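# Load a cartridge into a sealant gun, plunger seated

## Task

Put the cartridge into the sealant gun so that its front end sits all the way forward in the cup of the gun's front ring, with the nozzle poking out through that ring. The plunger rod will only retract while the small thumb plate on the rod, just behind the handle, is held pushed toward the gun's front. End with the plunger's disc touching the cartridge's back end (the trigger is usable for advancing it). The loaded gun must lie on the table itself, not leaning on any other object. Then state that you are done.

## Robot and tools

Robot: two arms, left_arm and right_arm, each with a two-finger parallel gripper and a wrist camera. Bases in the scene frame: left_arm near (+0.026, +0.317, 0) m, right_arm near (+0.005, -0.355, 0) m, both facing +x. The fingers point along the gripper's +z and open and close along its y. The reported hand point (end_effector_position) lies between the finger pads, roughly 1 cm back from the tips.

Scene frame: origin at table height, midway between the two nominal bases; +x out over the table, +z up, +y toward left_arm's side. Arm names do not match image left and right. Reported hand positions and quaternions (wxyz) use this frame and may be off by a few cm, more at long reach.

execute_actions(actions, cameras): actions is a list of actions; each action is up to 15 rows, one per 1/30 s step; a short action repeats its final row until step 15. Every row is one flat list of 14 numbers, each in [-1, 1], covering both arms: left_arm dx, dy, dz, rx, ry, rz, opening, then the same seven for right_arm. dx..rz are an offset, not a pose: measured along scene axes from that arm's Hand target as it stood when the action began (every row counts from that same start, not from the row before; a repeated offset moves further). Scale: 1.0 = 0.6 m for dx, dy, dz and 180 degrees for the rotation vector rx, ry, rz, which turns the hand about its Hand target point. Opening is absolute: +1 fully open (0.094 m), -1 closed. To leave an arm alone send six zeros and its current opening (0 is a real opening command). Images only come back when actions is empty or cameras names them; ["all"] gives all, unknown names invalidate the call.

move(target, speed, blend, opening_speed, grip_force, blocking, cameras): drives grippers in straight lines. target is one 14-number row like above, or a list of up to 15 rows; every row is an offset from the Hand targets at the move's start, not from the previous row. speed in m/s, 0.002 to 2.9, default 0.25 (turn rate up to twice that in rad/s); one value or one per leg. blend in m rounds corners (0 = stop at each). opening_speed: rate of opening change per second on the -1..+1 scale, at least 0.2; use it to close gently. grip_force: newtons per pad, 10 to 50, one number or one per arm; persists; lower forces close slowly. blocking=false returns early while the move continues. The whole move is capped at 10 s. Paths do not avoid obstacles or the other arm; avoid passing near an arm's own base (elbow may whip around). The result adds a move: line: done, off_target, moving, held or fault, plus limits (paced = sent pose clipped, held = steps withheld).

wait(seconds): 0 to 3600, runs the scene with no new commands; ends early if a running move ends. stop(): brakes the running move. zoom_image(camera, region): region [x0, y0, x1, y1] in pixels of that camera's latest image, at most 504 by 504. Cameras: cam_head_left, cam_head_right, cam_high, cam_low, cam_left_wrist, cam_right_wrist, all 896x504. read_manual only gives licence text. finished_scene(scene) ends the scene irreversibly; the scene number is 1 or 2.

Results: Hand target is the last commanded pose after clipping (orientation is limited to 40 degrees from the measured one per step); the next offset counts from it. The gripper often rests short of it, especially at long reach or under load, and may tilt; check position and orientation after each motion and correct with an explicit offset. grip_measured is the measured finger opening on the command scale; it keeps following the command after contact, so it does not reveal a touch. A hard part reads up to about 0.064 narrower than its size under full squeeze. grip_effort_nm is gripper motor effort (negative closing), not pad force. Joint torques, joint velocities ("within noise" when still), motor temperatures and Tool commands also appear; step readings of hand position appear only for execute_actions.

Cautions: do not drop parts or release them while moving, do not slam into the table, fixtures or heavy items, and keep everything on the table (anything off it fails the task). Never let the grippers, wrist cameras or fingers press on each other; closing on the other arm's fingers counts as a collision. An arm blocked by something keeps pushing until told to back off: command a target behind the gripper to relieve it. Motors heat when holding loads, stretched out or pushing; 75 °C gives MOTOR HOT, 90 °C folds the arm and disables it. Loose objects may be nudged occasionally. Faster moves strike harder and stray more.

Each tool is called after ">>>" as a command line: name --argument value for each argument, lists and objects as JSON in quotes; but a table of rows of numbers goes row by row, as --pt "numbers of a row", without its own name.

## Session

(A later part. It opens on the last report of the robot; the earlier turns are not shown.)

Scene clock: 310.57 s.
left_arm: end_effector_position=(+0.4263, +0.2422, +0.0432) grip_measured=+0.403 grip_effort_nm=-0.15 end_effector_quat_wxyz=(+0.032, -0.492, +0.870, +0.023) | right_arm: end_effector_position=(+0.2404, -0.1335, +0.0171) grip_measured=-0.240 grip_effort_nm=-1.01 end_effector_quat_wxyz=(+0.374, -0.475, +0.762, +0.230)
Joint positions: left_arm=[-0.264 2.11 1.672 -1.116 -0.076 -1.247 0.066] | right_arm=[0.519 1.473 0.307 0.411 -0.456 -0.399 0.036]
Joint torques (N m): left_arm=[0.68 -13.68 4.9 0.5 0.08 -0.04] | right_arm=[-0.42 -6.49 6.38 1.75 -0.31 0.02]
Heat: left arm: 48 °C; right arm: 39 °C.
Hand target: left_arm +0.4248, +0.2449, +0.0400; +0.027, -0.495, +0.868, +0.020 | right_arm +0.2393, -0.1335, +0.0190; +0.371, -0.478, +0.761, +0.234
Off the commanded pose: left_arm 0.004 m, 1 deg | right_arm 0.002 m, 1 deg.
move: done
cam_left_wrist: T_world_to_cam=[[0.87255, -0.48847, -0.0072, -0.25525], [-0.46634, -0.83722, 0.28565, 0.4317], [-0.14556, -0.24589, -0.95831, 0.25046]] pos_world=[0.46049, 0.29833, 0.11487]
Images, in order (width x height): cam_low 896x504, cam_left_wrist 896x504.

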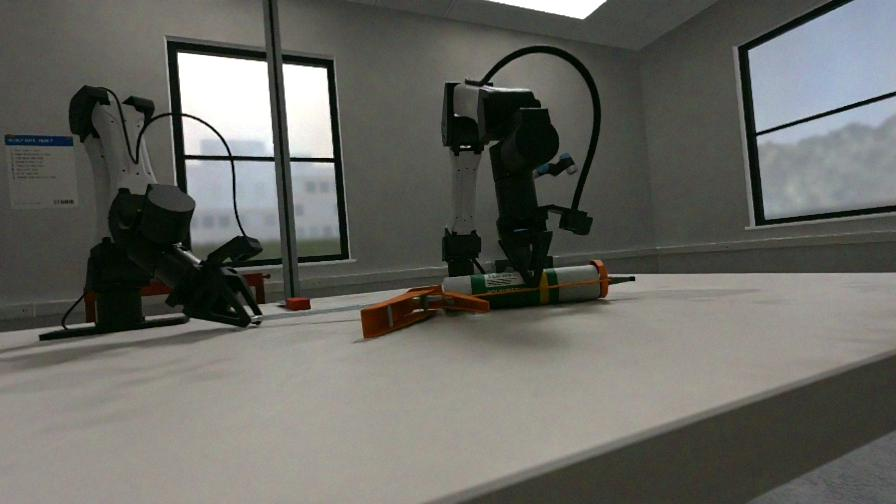

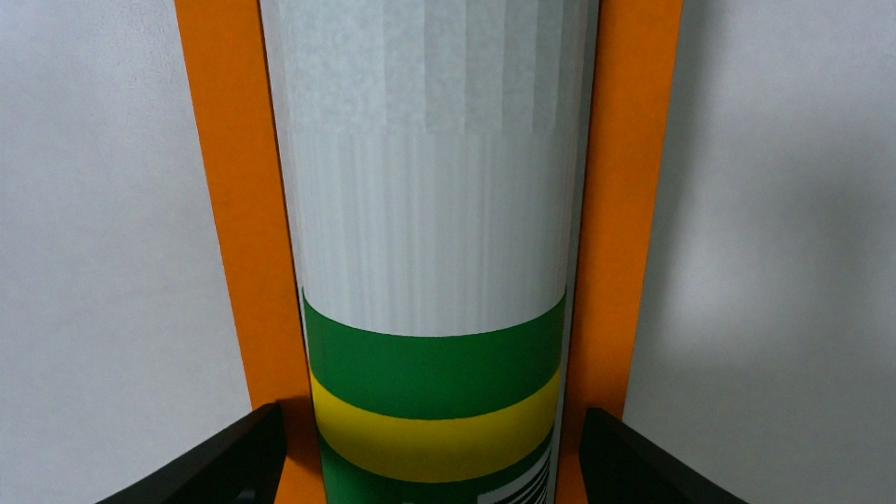

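>>> move --target '[0,0,0.0,0,0,0,-0.08,0,0,0.0,0,0,0,-0.35]' --speed 0.05 --opening_speed 0.6

>>> move --pt "0.003 -0.002 0.037 0 0 0 -0.08 0 0 0.0 0 0 0 -0.35" --pt "0 -0.003 0.0075 0 0 0 -0.08 0 0 0.0 0 0 0 -0.35" --speed 0.05 --cameras '["cam_left_wrist","cam_low"]'

>>> zoom_image --camera "cam_low" --region '[550, 230, 620, 310]'

Scene clock: 311.90 s.
left_arm: end_effector_position=(+0.4266, +0.2420, +0.0432) grip_measured=-0.002 grip_effort_nm=-0.96 end_effector_quat_wxyz=(+0.032, -0.492, +0.870, +0.022) | right_arm: end_effector_position=(+0.2404, -0.1335, +0.0171) grip_measured=-0.240 grip_effort_nm=-1.02 end_effector_quat_wxyz=(+0.374, -0.475, +0.762, +0.230)
Joint positions: left_arm=[-0.264 2.11 1.672 -1.115 -0.076 -1.247 0.047] | right_arm=[0.519 1.473 0.307 0.411 -0.456 -0.399 0.036]
Joint torques (N m): left_arm=[0.65 -13.72 4.88 0.49 0.07 -0.05] | right_arm=[-0.4 -6.52 6.38 1.76 -0.31 0.02]
Heat: left arm: 48 °C; right arm: 39 °C.
Hand target: left_arm +0.4247, +0.2449, +0.0400; +0.027, -0.495, +0.868, +0.020 | right_arm +0.2393, -0.1335, +0.0190; +0.371, -0.478, +0.761, +0.234
Off the commanded pose: left_arm 0.005 m, 1 deg | right_arm 0.002 m, 1 deg.
move: done

Scene clock: 313.43 s.
left_arm: end_effector_position=(+0.4259, +0.2414, +0.0448) grip_measured=-0.006 grip_effort_nm=-1.04 end_effector_quat_wxyz=(+0.030, -0.492, +0.870, +0.022) | right_arm: end_effector_position=(+0.2404, -0.1335, +0.0171) grip_measured=-0.240 grip_effort_nm=-1.02 end_effector_quat_wxyz=(+0.374, -0.475, +0.762, +0.230)
Joint positions: left_arm=[-0.264 2.11 1.679 -1.125 -0.072 -1.247 0.047] | right_arm=[0.519 1.473 0.307 0.411 -0.456 -0.399 0.036]
Joint torques (N m): left_arm=[0.24 -13.93 5.61 0.41 0.03 -0.08] | right_arm=[-0.4 -6.46 6.37 1.76 -0.31 0.03]
Heat: left arm: 48 °C; right arm: 39 °C.
Hand target: left_arm +0.4247, +0.2431, +0.0445; +0.027, -0.495, +0.868, +0.020 | right_arm +0.2393, -0.1335, +0.0190; +0.371, -0.478, +0.761, +0.234
Off the commanded pose: left_arm 0.002 m, 1 deg | right_arm 0.002 m, 1 deg.
move: done
cam_left_wrist: T_world_to_cam=[[0.87248, -0.4886, -0.00758, -0.25528], [-0.46559, -0.8359, 0.29068, 0.42955], [-0.14836, -0.25008, -0.95679, 0.25393]] pos_world=[0.4604, 0.29784, 0.11616]
Images, in order (width x height): cam_low 896x504, cam_left_wrist 896x504.

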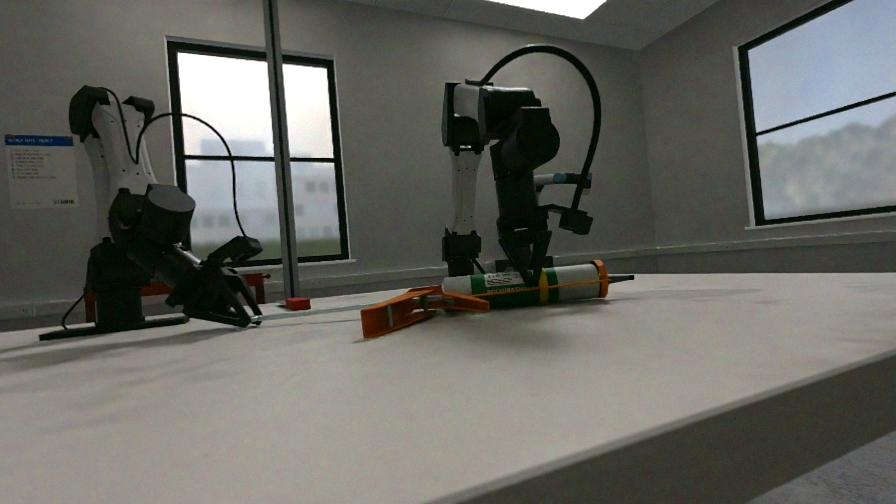

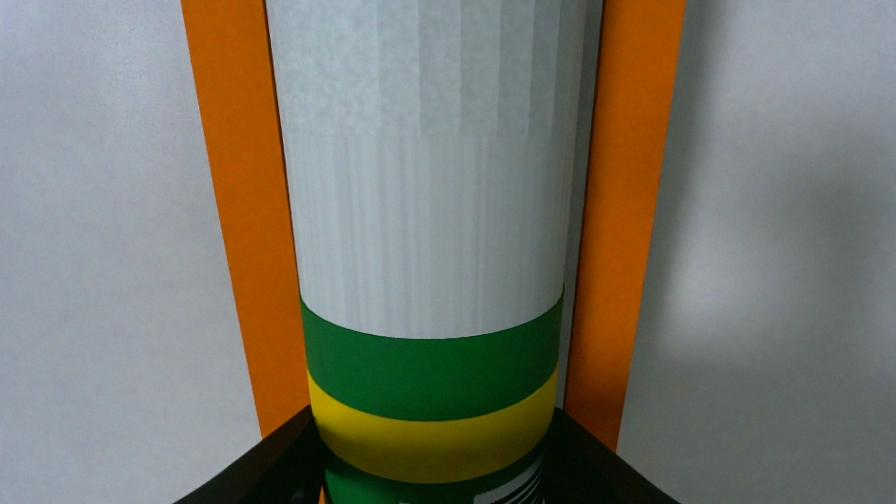

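Scaled by 6.300 from the camera's image (finer frame: 1280x720).

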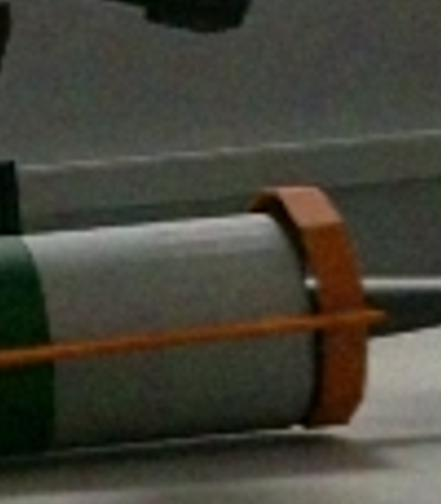

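>>> move --pt "0.004 -0.002 0.030 0 0 0 -0.08 0 0 0.0 0 0 0 -0.35" --pt "0.0025 -0.002 0.003 0 0 0 -0.08 0 0 0.0 0 0 0 -0.35" --speed 0.05 --cameras '["cam_left_wrist","cam_low"]'

>>> zoom_image --camera "cam_low" --region '[550, 230, 620, 310]'

Scene clock: 315.13 s.
left_arm: end_effector_position=(+0.4265, +0.2410, +0.0484) grip_measured=-0.006 grip_effort_nm=-1.04 end_effector_quat_wxyz=(+0.029, -0.492, +0.870, +0.021) | right_arm: end_effector_position=(+0.2404, -0.1335, +0.0171) grip_measured=-0.240 grip_effort_nm=-1.02 end_effector_quat_wxyz=(+0.374, -0.476, +0.762, +0.230)
Joint positions: left_arm=[-0.264 2.11 1.694 -1.139 -0.07 -1.247 0.047] | right_arm=[0.519 1.473 0.307 0.411 -0.456 -0.399 0.036]
Joint torques (N m): left_arm=[0.02 -13.48 5.76 0.49 0.01 -0.1] | right_arm=[-0.42 -6.49 6.37 1.76 -0.3 0.03]
Heat: left arm: 48 °C; right arm: 39 °C.
Hand target: left_arm +0.4263, +0.2419, +0.0463; +0.027, -0.495, +0.868, +0.020 | right_arm +0.2393, -0.1335, +0.0190; +0.371, -0.478, +0.761, +0.234
Off the commanded pose: left_arm 0.002 m, 0 deg | right_arm 0.002 m, 1 deg.
move: done
cam_left_wrist: T_world_to_cam=[[0.87245, -0.48866, -0.00711, -0.25595], [-0.46555, -0.83544, 0.29207, 0.42824], [-0.14867, -0.2515, -0.95637, 0.2578]] pos_world=[0.461, 0.29754, 0.11966]
Images, in order (width x height): cam_low 896x504, cam_left_wrist 896x504.

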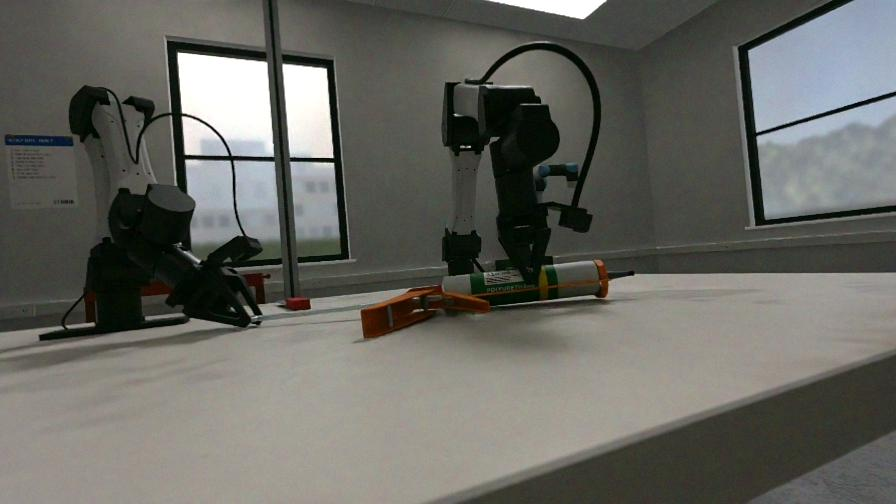

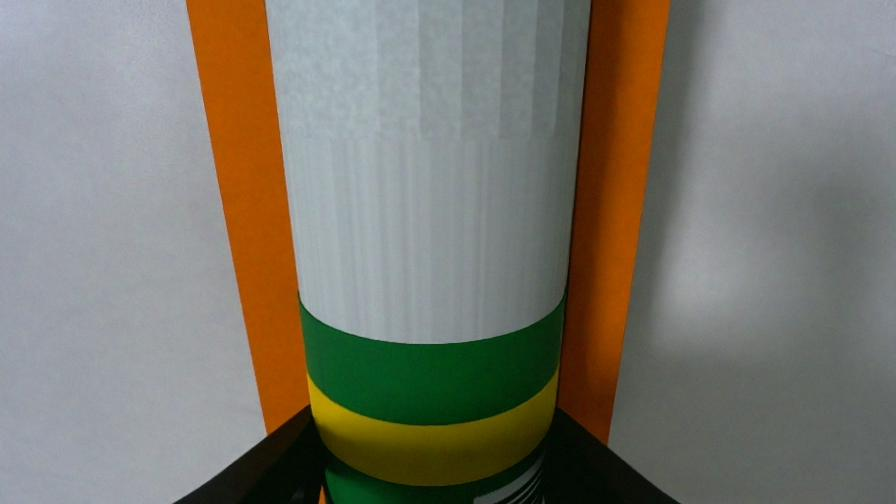

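Scaled by 6.300 from the camera's image (finer frame: 1280x720).

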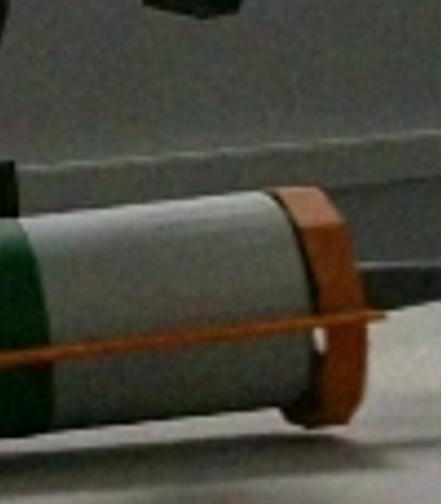

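>>> move --pt "0 0 -0.0045 0 0 0 -0.08 0 0 0.0 0 0 0 -0.35" --speed 0.05 --cameras '["cam_low"]'

>>> zoom_image --camera "cam_low" --region '[550, 230, 620, 310]'

Scene clock: 315.80 s.
left_arm: end_effector_position=(+0.4266, +0.2410, +0.0465) grip_measured=-0.006 grip_effort_nm=-1.04 end_effector_quat_wxyz=(+0.030, -0.492, +0.870, +0.020) | right_arm: end_effector_position=(+0.2404, -0.1335, +0.0171) grip_measured=-0.240 grip_effort_nm=-1.02 end_effector_quat_wxyz=(+0.374, -0.476, +0.762, +0.230)
Joint positions: left_arm=[-0.264 2.11 1.686 -1.13 -0.07 -1.247 0.047] | right_arm=[0.519 1.473 0.307 0.411 -0.456 -0.399 0.036]
Joint torques (N m): left_arm=[0.05 -13.19 5.74 0.47 0.03 -0.1] | right_arm=[-0.42 -6.46 6.37 1.76 -0.3 0.02]
Heat: left arm: 48 °C; right arm: 39 °C.
Hand target: left_arm +0.4263, +0.2419, +0.0436; +0.027, -0.495, +0.868, +0.020 | right_arm +0.2393, -0.1335, +0.0190; +0.371, -0.478, +0.761, +0.234
Off the commanded pose: left_arm 0.003 m, 0 deg | right_arm 0.002 m, 1 deg.
move: done

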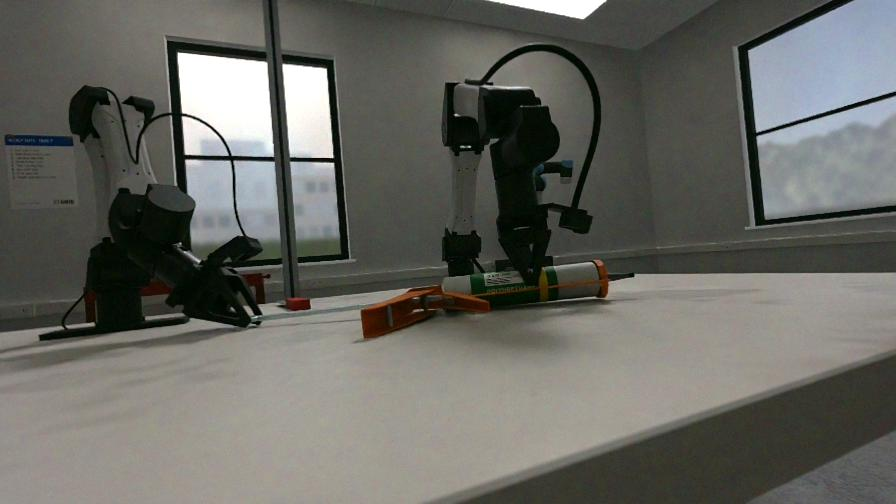

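Scaled by 6.300 from the camera's image (finer frame: 1280x720).

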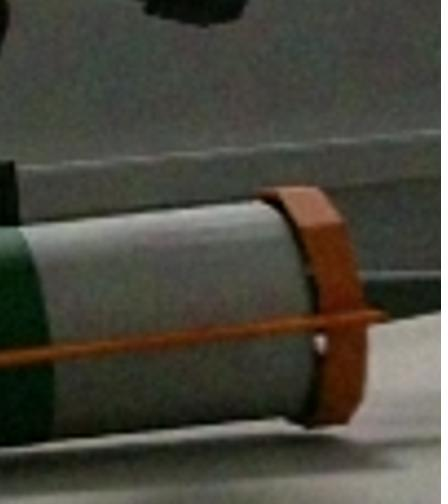

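>>> move --target '[0,0.0,0,0,0,0,-0.08,-0.0215,-0.0262,-0.0105,0,0,0,-0.35]' --speed 0.03 --cameras '["cam_low"]'

>>> zoom_image --camera "cam_low" --region '[550, 230, 620, 310]'

>>> zoom_image --camera "cam_low" --region '[425, 240, 505, 310]'

Scene clock: 317.10 s.
left_arm: end_effector_position=(+0.4264, +0.2397, +0.0464) grip_measured=-0.006 grip_effort_nm=-1.04 end_effector_quat_wxyz=(+0.027, -0.492, +0.870, +0.017) | right_arm: end_effector_position=(+0.2349, -0.1434, +0.0182) grip_measured=-0.240 grip_effort_nm=-1.02 end_effector_quat_wxyz=(+0.382, -0.473, +0.759, +0.233)
Joint positions: left_arm=[-0.264 2.11 1.686 -1.13 -0.062 -1.247 0.047] | right_arm=[0.485 1.43 0.261 0.423 -0.484 -0.416 0.036]
Joint torques (N m): left_arm=[0.03 -13.19 5.67 0.49 -0.03 -0.1] | right_arm=[-0.91 -6.31 3.59 1.78 -0.32 -0.11]
Heat: left arm: 48 °C; right arm: 39 °C.
Hand target: left_arm +0.4263, +0.2419, +0.0436; +0.027, -0.495, +0.868, +0.020 | right_arm +0.2263, -0.1492, +0.0127; +0.371, -0.478, +0.761, +0.234
Off the commanded pose: left_arm 0.004 m, 0 deg | right_arm 0.012 m, 1 deg.
move: off_target (right_arm)

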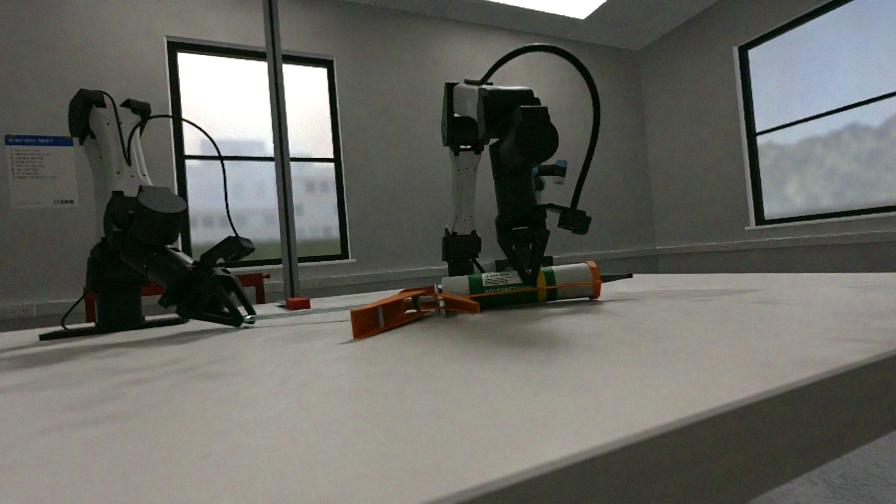

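Scaled by 6.300 from the camera's image (finer frame: 1280x720).

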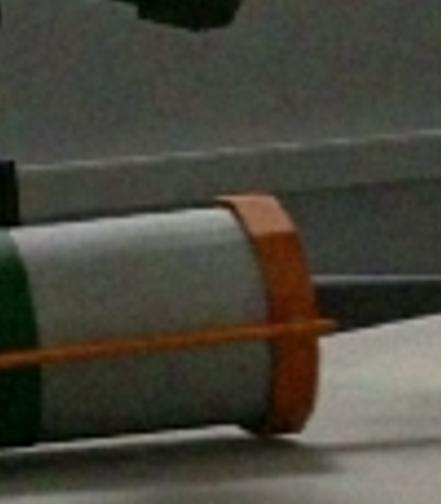

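Scaled by 6.300 from the camera's image (finer frame: 1280x720).

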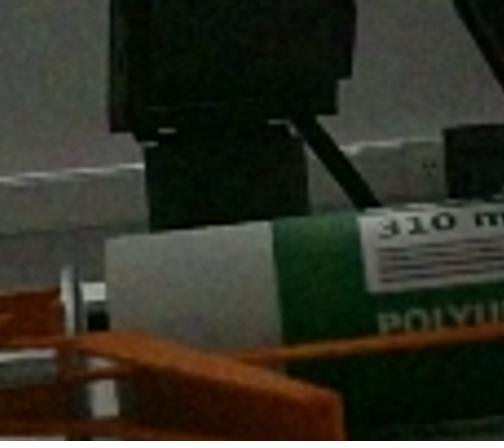

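>>> move --target '[0,0.0,0,0,0,0,1.0,0.0105,0.0075,0.008,0,0,0,-0.35]' --speed 0.03 --opening_speed 0.6 --cameras '["cam_left_wrist"]'

Scene clock: 322.77 s.
left_arm: end_effector_position=(+0.4266, +0.2395, +0.0464) grip_measured=+0.997 grip_effort_nm=0.13 end_effector_quat_wxyz=(+0.028, -0.492, +0.870, +0.017) | right_arm: end_effector_position=(+0.2347, -0.1430, +0.0187) grip_measured=-0.240 grip_effort_nm=-1.02 end_effector_quat_wxyz=(+0.382, -0.473, +0.759, +0.234)
Joint positions: left_arm=[-0.264 2.11 1.686 -1.129 -0.062 -1.247 0.094] | right_arm=[0.485 1.429 0.261 0.423 -0.487 -0.416 0.036]
Joint torques (N m): left_arm=[0.03 -13.19 5.56 0.44 -0.08 -0.1] | right_arm=[-0.49 -5.91 6.98 1.46 -0.25 -0.07]
Heat: left arm: 48 °C; right arm: 39 °C.
Hand target: left_arm +0.4262, +0.2419, +0.0436; +0.027, -0.495, +0.868, +0.020 | right_arm +0.2326, -0.1447, +0.0175; +0.371, -0.478, +0.761, +0.234
Off the commanded pose: left_arm 0.004 m, 1 deg | right_arm 0.003 m, 1 deg.
move: done
cam_left_wrist: T_world_to_cam=[[0.87242, -0.48876, -0.00194, -0.25696], [-0.46595, -0.8329, 0.29862, 0.42687], [-0.14756, -0.25961, -0.95437, 0.25694]] pos_world=[0.46099, 0.29665, 0.11725]

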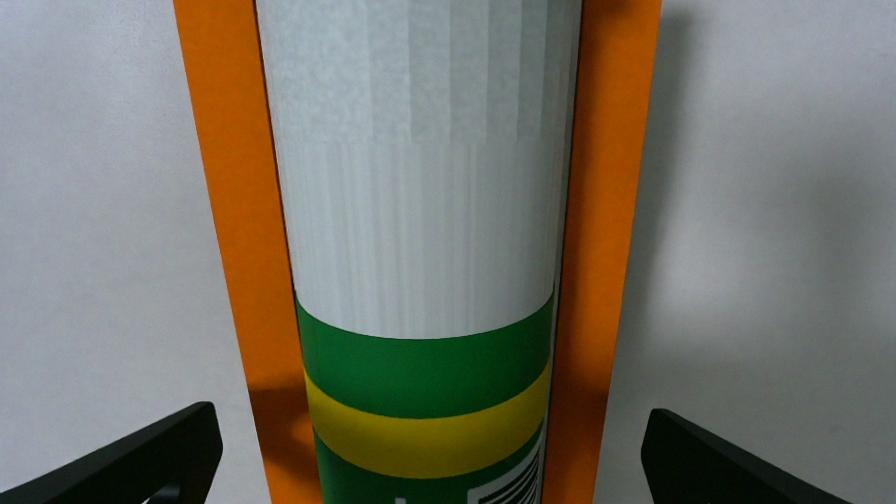

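>>> move --pt "-0.010 0.002 0.0 0 0 0 1.0 0 0 0 0 0 0 -0.35" --pt "-0.010 0.002 -0.031 0 0 0 1.0 0 0 0 0 0 0 -0.35" --speed 0.05 --cameras '["cam_left_wrist"]'

>>> move --target '[0.004,-0.002,0.0,0,0,0,0.55,0,0,0,0,0,0,-0.35]' --speed 0.05 --opening_speed 0.4 --cameras '["cam_left_wrist"]'

Scene clock: 324.43 s.
left_arm: end_effector_position=(+0.4216, +0.2406, +0.0274) grip_measured=+0.997 grip_effort_nm=0.13 end_effector_quat_wxyz=(+0.026, -0.492, +0.870, +0.018) | right_arm: end_effector_position=(+0.2346, -0.1430, +0.0187) grip_measured=-0.240 grip_effort_nm=-1.02 end_effector_quat_wxyz=(+0.382, -0.473, +0.758, +0.234)
Joint positions: left_arm=[-0.264 2.11 1.609 -1.055 -0.062 -1.247 0.094] | right_arm=[0.485 1.429 0.261 0.423 -0.487 -0.416 0.036]
Joint torques (N m): left_arm=[-0.03 -13.72 4.82 0.5 -0.09 -0.1] | right_arm=[-0.46 -5.91 6.99 1.45 -0.25 -0.07]
Heat: left arm: 48 °C; right arm: 39 °C.
Hand target: left_arm +0.4202, +0.2431, +0.0250; +0.027, -0.495, +0.868, +0.020 | right_arm +0.2327, -0.1447, +0.0175; +0.371, -0.478, +0.761, +0.234
Off the commanded pose: left_arm 0.004 m, 0 deg | right_arm 0.003 m, 1 deg.
move: done
cam_left_wrist: T_world_to_cam=[[0.87239, -0.48878, -0.00522, -0.25194], [-0.46498, -0.83311, 0.29955, 0.43078], [-0.15076, -0.2589, -0.95407, 0.2395]] pos_world=[0.4562, 0.29775, 0.09815]

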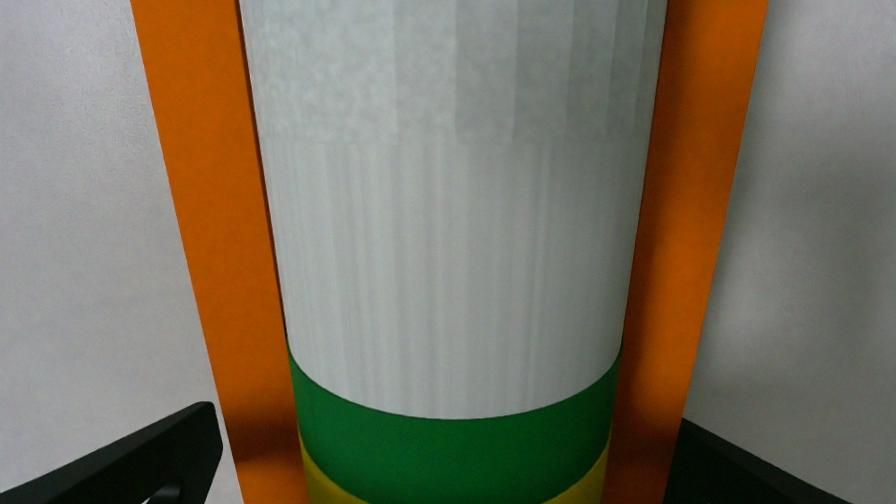

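Scene clock: 325.77 s.
left_arm: end_effector_position=(+0.4254, +0.2397, +0.0275) grip_measured=+0.701 grip_effort_nm=-1.03 end_effector_quat_wxyz=(+0.032, -0.492, +0.870, +0.013) | right_arm: end_effector_position=(+0.2346, -0.1430, +0.0187) grip_measured=-0.240 grip_effort_nm=-1.02 end_effector_quat_wxyz=(+0.382, -0.474, +0.758, +0.234)
Joint positions: left_arm=[-0.264 2.11 1.609 -1.04 -0.061 -1.247 0.08] | right_arm=[0.485 1.429 0.261 0.423 -0.487 -0.417 0.036]
Joint torques (N m): left_arm=[-0.17 -12.82 6.2 0.32 -0.07 -0.11] | right_arm=[-0.44 -5.91 7.01 1.46 -0.25 -0.06]
Heat: left arm: 48 °C; right arm: 39 °C.
Hand target: left_arm +0.4226, +0.2419, +0.0250; +0.027, -0.495, +0.868, +0.020 | right_arm +0.2327, -0.1447, +0.0175; +0.371, -0.478, +0.761, +0.234
Off the commanded pose: left_arm 0.004 m, 1 deg | right_arm 0.003 m, 1 deg.
move: done
cam_left_wrist: T_world_to_cam=[[0.87233, -0.48881, 0.00998, -0.25615], [-0.46952, -0.83186, 0.29592, 0.43344], [-0.13635, -0.26283, -0.95516, 0.23479]] pos_world=[0.45897, 0.29706, 0.09856]

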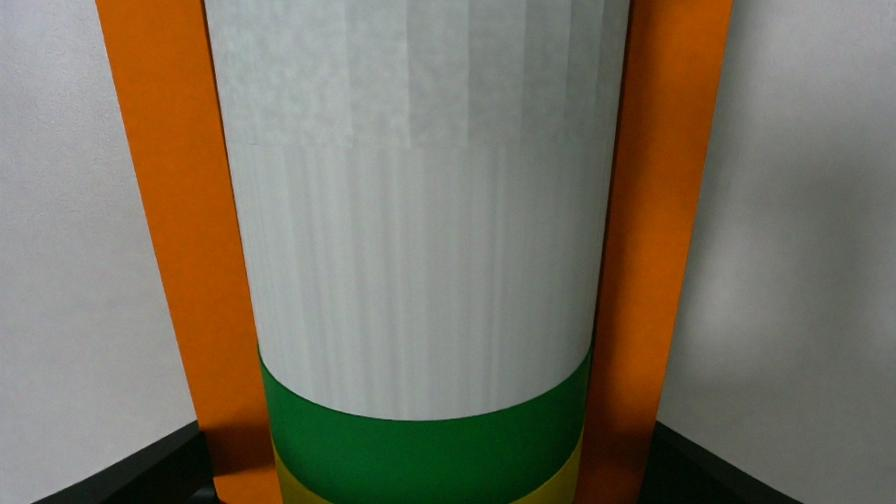

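>>> move --target '[-0.0167,-0.029,0.0,0,0,0,0.5,0.003,0.006,0.002,0,0,0,-0.35]' --speed 0.03 --cameras '["cam_left_wrist","cam_low"]'

>>> zoom_image --camera "cam_low" --region '[550, 230, 620, 310]'

>>> zoom_image --camera "cam_low" --region '[425, 240, 505, 310]'

Scene clock: 327.00 s.
left_arm: end_effector_position=(+0.4241, +0.2352, +0.0268) grip_measured=+0.701 grip_effort_nm=-1.04 end_effector_quat_wxyz=(+0.040, -0.490, +0.870, +0.019) | right_arm: end_effector_position=(+0.2349, -0.1428, +0.0188) grip_measured=-0.240 grip_effort_nm=-1.02 end_effector_quat_wxyz=(+0.381, -0.474, +0.759, +0.234)
Joint positions: left_arm=[-0.284 2.107 1.601 -1.032 -0.082 -1.263 0.08] | right_arm=[0.485 1.429 0.266 0.415 -0.488 -0.417 0.036]
Joint torques (N m): left_arm=[-2.63 -14.46 4.16 0.31 0.11 -0.39] | right_arm=[0.68 -5.14 7.86 1.54 -0.14 0.04]
Heat: left arm: 48 °C; right arm: 39 °C.
Hand target: left_arm +0.4125, +0.2245, +0.0250; +0.027, -0.495, +0.869, +0.020 | right_arm +0.2345, -0.1411, +0.0187; +0.371, -0.478, +0.761, +0.234
Off the commanded pose: left_arm 0.016 m, 2 deg | right_arm 0.002 m, 1 deg.
move: off_target (left_arm)
cam_left_wrist: T_world_to_cam=[[0.8705, -0.49211, 0.00733, -0.25551], [-0.47469, -0.83557, 0.27658, 0.43288], [-0.12998, -0.24424, -0.96096, 0.22585]] pos_world=[0.45726, 0.29112, 0.09918]
Images, in order (width x height): cam_low 896x504, cam_left_wrist 896x504.

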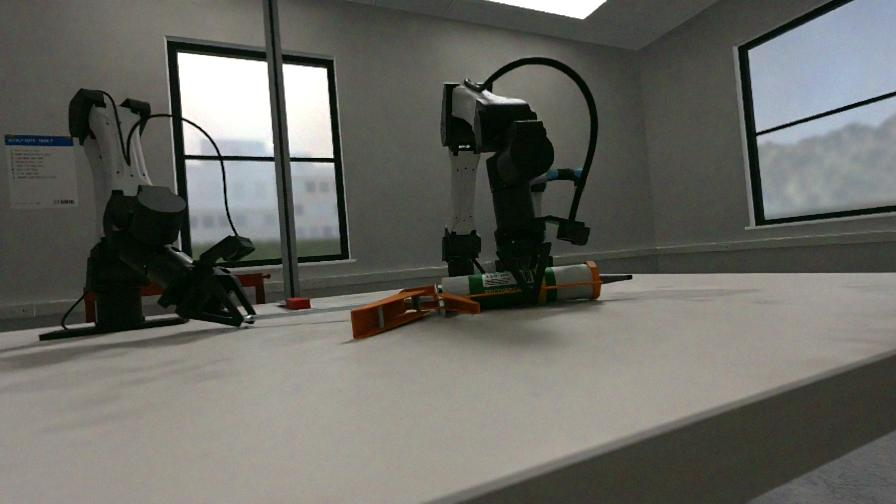

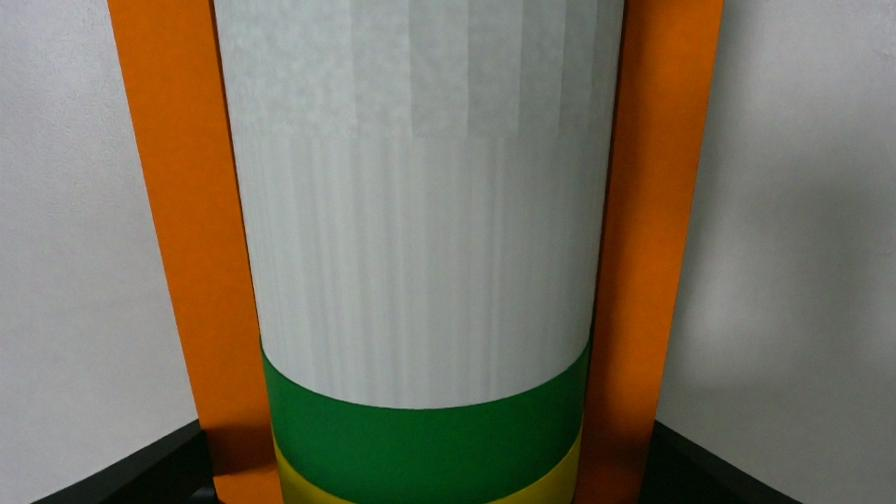

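Scaled by 6.300 from the camera's image (finer frame: 1280x720).

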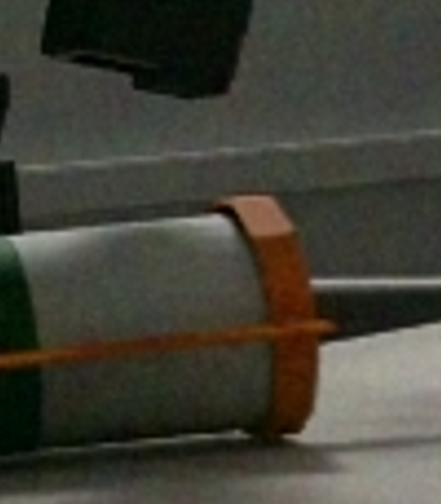

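Scaled by 6.300 from the camera's image (finer frame: 1280x720).

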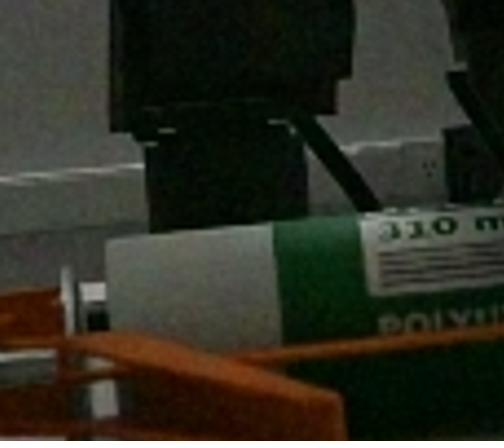

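>>> move --target '[-0.018,-0.032,0.0,0,0,0,0.5,0.008,0.014,0.002,0,0,0,-0.35]' --speed 0.03 --cameras '["cam_low"]'

>>> zoom_image --camera "cam_low" --region '[550, 230, 620, 310]'

>>> zoom_image --camera "cam_low" --region '[425, 240, 505, 310]'

Scene clock: 328.33 s.
left_arm: end_effector_position=(+0.4231, +0.2343, +0.0278) grip_measured=+0.701 grip_effort_nm=-1.04 end_effector_quat_wxyz=(+0.064, -0.490, +0.869, +0.033) | right_arm: end_effector_position=(+0.2351, -0.1423, +0.0170) grip_measured=-0.240 grip_effort_nm=-1.02 end_effector_quat_wxyz=(+0.374, -0.475, +0.763, +0.229)
Joint positions: left_arm=[-0.311 2.091 1.576 -1.011 -0.137 -1.289 0.08] | right_arm=[0.494 1.431 0.278 0.39 -0.472 -0.417 0.036]
Joint torques (N m): left_arm=[-5.04 -14.43 4.26 0.12 0.61 -0.63] | right_arm=[2.17 -2.76 9.51 1.88 -0.12 0.22]
Heat: left arm: 49 °C; right arm: 39 °C.
Hand target: left_arm +0.4018, +0.2054, +0.0250; +0.027, -0.495, +0.868, +0.020 | right_arm +0.2392, -0.1327, +0.0199; +0.371, -0.478, +0.761, +0.234
Off the commanded pose: left_arm 0.036 m, 5 deg | right_arm 0.011 m, 1 deg.
move: off_target (left_arm, right_arm)

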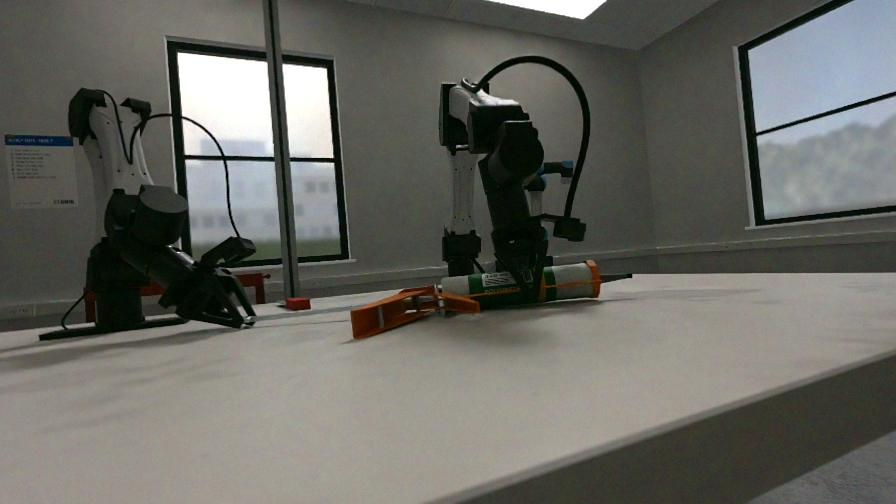

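Scaled by 6.300 from the camera's image (finer frame: 1280x720).

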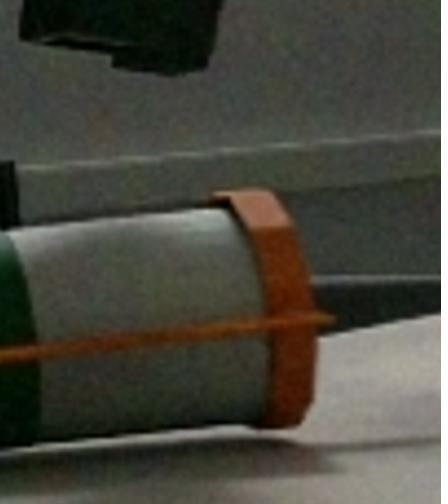

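Scaled by 6.300 from the camera's image (finer frame: 1280x720).

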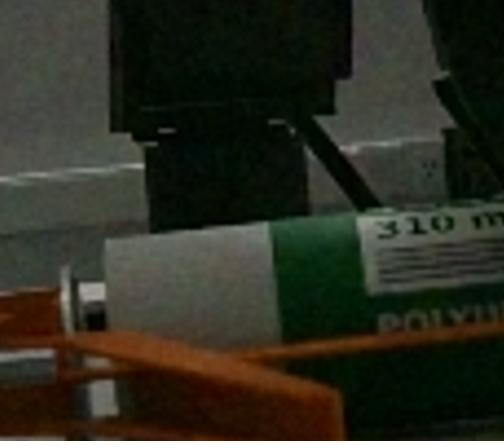

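>>> move --target '[-0.01,-0.03,0.0,0,0,0,0.5,0.013,0.023,0.002,0,0,0,-0.35]' --speed 0.03 --cameras '["cam_low","cam_high"]'

>>> zoom_image --camera "cam_low" --region '[550, 230, 620, 310]'

>>> zoom_image --camera "cam_high" --region '[420, 190, 560, 320]'

Scene clock: 329.90 s.
left_arm: end_effector_position=(+0.4287, +0.2383, +0.0307) grip_measured=+0.700 grip_effort_nm=-1.04 end_effector_quat_wxyz=(+0.101, -0.489, +0.865, +0.057) | right_arm: end_effector_position=(+0.2401, -0.1362, +0.0171) grip_measured=-0.240 grip_effort_nm=-1.02 end_effector_quat_wxyz=(+0.368, -0.472, +0.768, +0.228)
Joint positions: left_arm=[-0.334 2.091 1.576 -0.995 -0.224 -1.31 0.08] | right_arm=[0.513 1.459 0.312 0.378 -0.453 -0.397 0.036]
Joint torques (N m): left_arm=[-7.01 -14.37 4.81 -0.15 1.37 -0.87] | right_arm=[3.86 -1.37 10.76 2.15 -0.02 0.31]
Heat: left arm: 48 °C; right arm: 39 °C.
Hand target: left_arm +0.3958, +0.1874, +0.0250; +0.027, -0.495, +0.868, +0.020 | right_arm +0.2471, -0.1189, +0.0212; +0.372, -0.478, +0.761, +0.234
Off the commanded pose: left_arm 0.061 m, 9 deg | right_arm 0.019 m, 1 deg.
move: off_target (left_arm, right_arm)
Images, in order (width x height): cam_high 896x504, cam_low 896x504.

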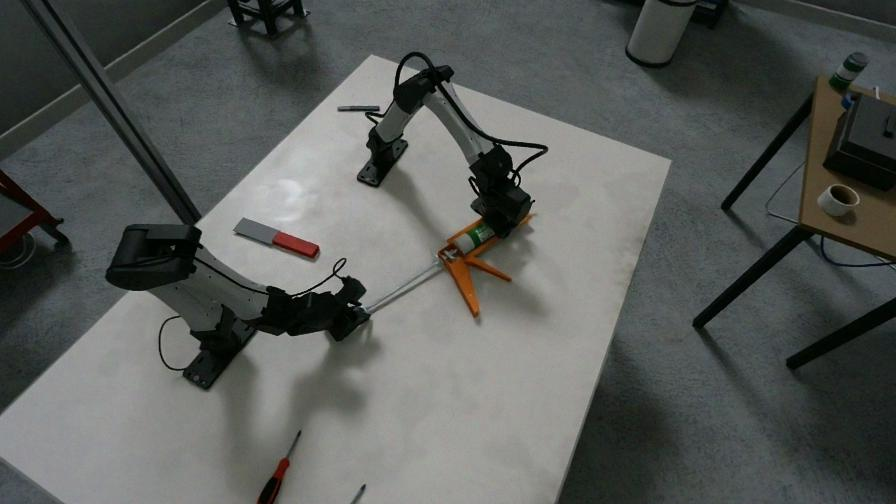

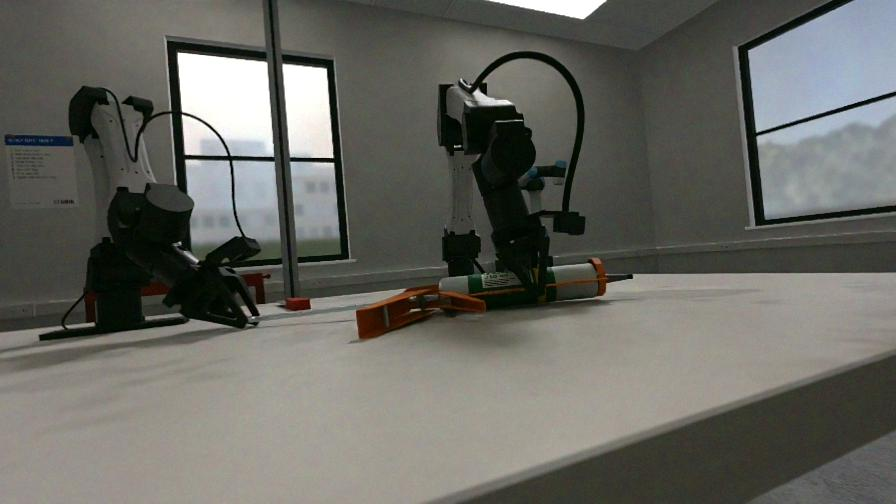

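Scaled by 6.300 from the camera's image (finer frame: 1280x720).

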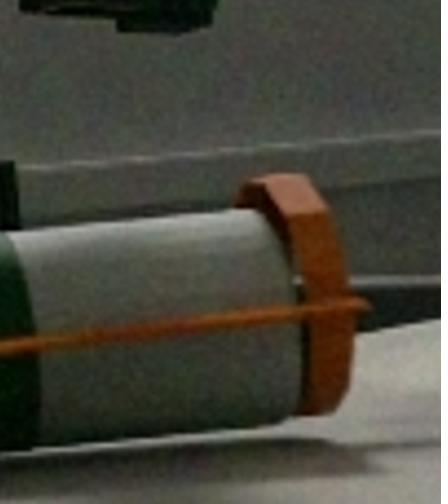

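Scaled by 3.600 from the camera's image (finer frame: 1280x720).

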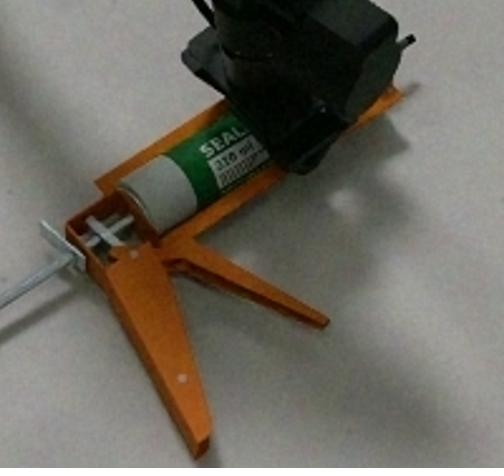

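>>> move --target '[0.045,0.092,0.0,0,0,0,1.0,-0.0147,-0.028,-0.002,0,0,0,-0.35]' --speed 0.05 --opening_speed 0.6

>>> move --pt "0 0 0.055 0 0 0 1.0 0 0 0.0 0 0 0 -0.35" --pt "0 0 0.028 0 0 0 0.4 0 0 0.0 0 0 0 -0.35" --speed 0.05 --cameras '["cam_left_wrist","cam_low"]'

>>> zoom_image --camera "cam_low" --region '[550, 230, 620, 310]'

Scene clock: 332.27 s.
left_arm: end_effector_position=(+0.4211, +0.2390, +0.0276) grip_measured=+0.998 grip_effort_nm=0.12 end_effector_quat_wxyz=(+0.032, -0.495, +0.868, +0.012) | right_arm: end_effector_position=(+0.2406, -0.1348, +0.0187) grip_measured=-0.240 grip_effort_nm=-1.01 end_effector_quat_wxyz=(+0.372, -0.475, +0.764, +0.229)
Joint positions: left_arm=[-0.268 2.094 1.585 -1.031 -0.061 -1.257 0.094] | right_arm=[0.515 1.459 0.313 0.386 -0.457 -0.402 0.036]
Joint torques (N m): left_arm=[0.36 -11.19 8.35 0.2 -0.08 0] | right_arm=[-0.66 -6.46 5.49 1.89 -0.35 0]
Heat: left arm: 48 °C; right arm: 40 °C.
Hand target: left_arm +0.4228, +0.2426, +0.0251; +0.027, -0.495, +0.868, +0.020 | right_arm +0.2383, -0.1357, +0.0199; +0.371, -0.478, +0.761, +0.234
Off the commanded pose: left_arm 0.005 m, 1 deg | right_arm 0.003 m, 1 deg.
move: done

Scene clock: 334.90 s.
left_arm: end_effector_position=(+0.4245, +0.2382, +0.0481) grip_measured=+0.403 grip_effort_nm=-0.15 end_effector_quat_wxyz=(+0.030, -0.494, +0.869, +0.014) | right_arm: end_effector_position=(+0.2406, -0.1348, +0.0187) grip_measured=-0.240 grip_effort_nm=-1.02 end_effector_quat_wxyz=(+0.372, -0.475, +0.764, +0.229)
Joint positions: left_arm=[-0.268 2.094 1.669 -1.12 -0.061 -1.256 0.066] | right_arm=[0.515 1.459 0.313 0.386 -0.457 -0.402 0.036]
Joint torques (N m): left_arm=[0.38 -12.72 4.93 0.53 -0.08 -0.03] | right_arm=[-0.68 -6.45 5.48 1.89 -0.36 0]
Heat: left arm: 49 °C; right arm: 40 °C.
Hand target: left_arm +0.4229, +0.2425, +0.0419; +0.027, -0.495, +0.868, +0.020 | right_arm +0.2383, -0.1357, +0.0199; +0.371, -0.478, +0.761, +0.234
Off the commanded pose: left_arm 0.008 m, 1 deg | right_arm 0.003 m, 1 deg.
move: done
cam_left_wrist: T_world_to_cam=[[0.87477, -0.4845, 0.00591, -0.25812], [-0.46408, -0.83427, 0.29769, 0.42389], [-0.1393, -0.26316, -0.95464, 0.2553]] pos_world=[0.45808, 0.29576, 0.11905]
Images, in order (width x height): cam_low 896x504, cam_left_wrist 896x504.

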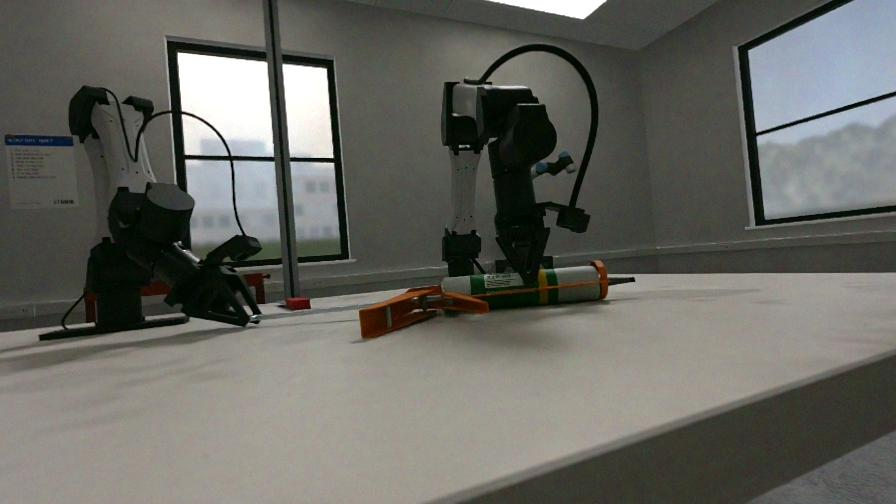

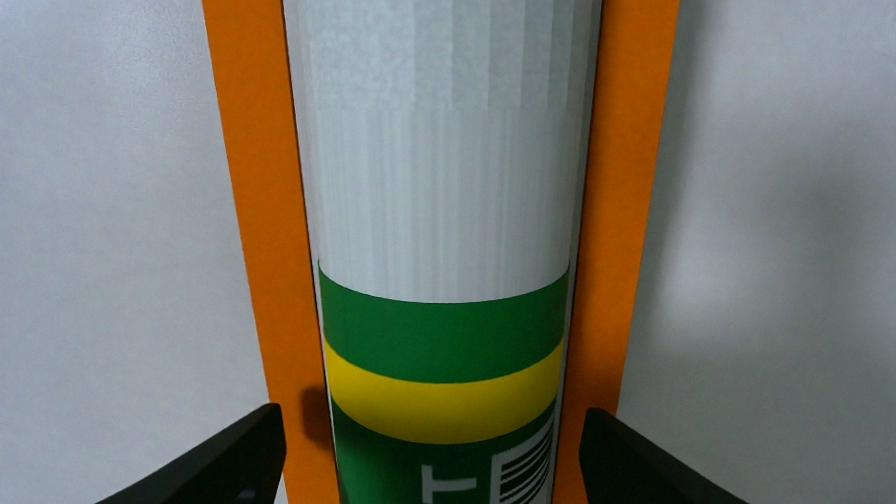

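Scaled by 6.300 from the camera's image (finer frame: 1280x720).

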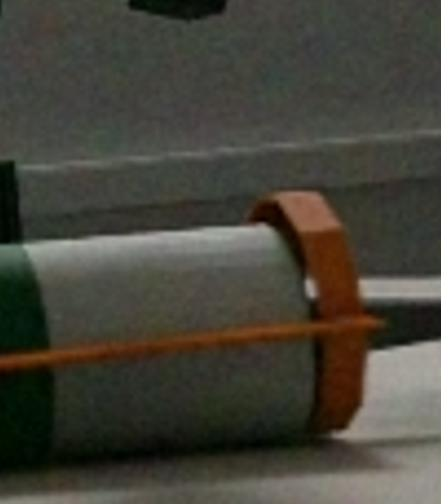

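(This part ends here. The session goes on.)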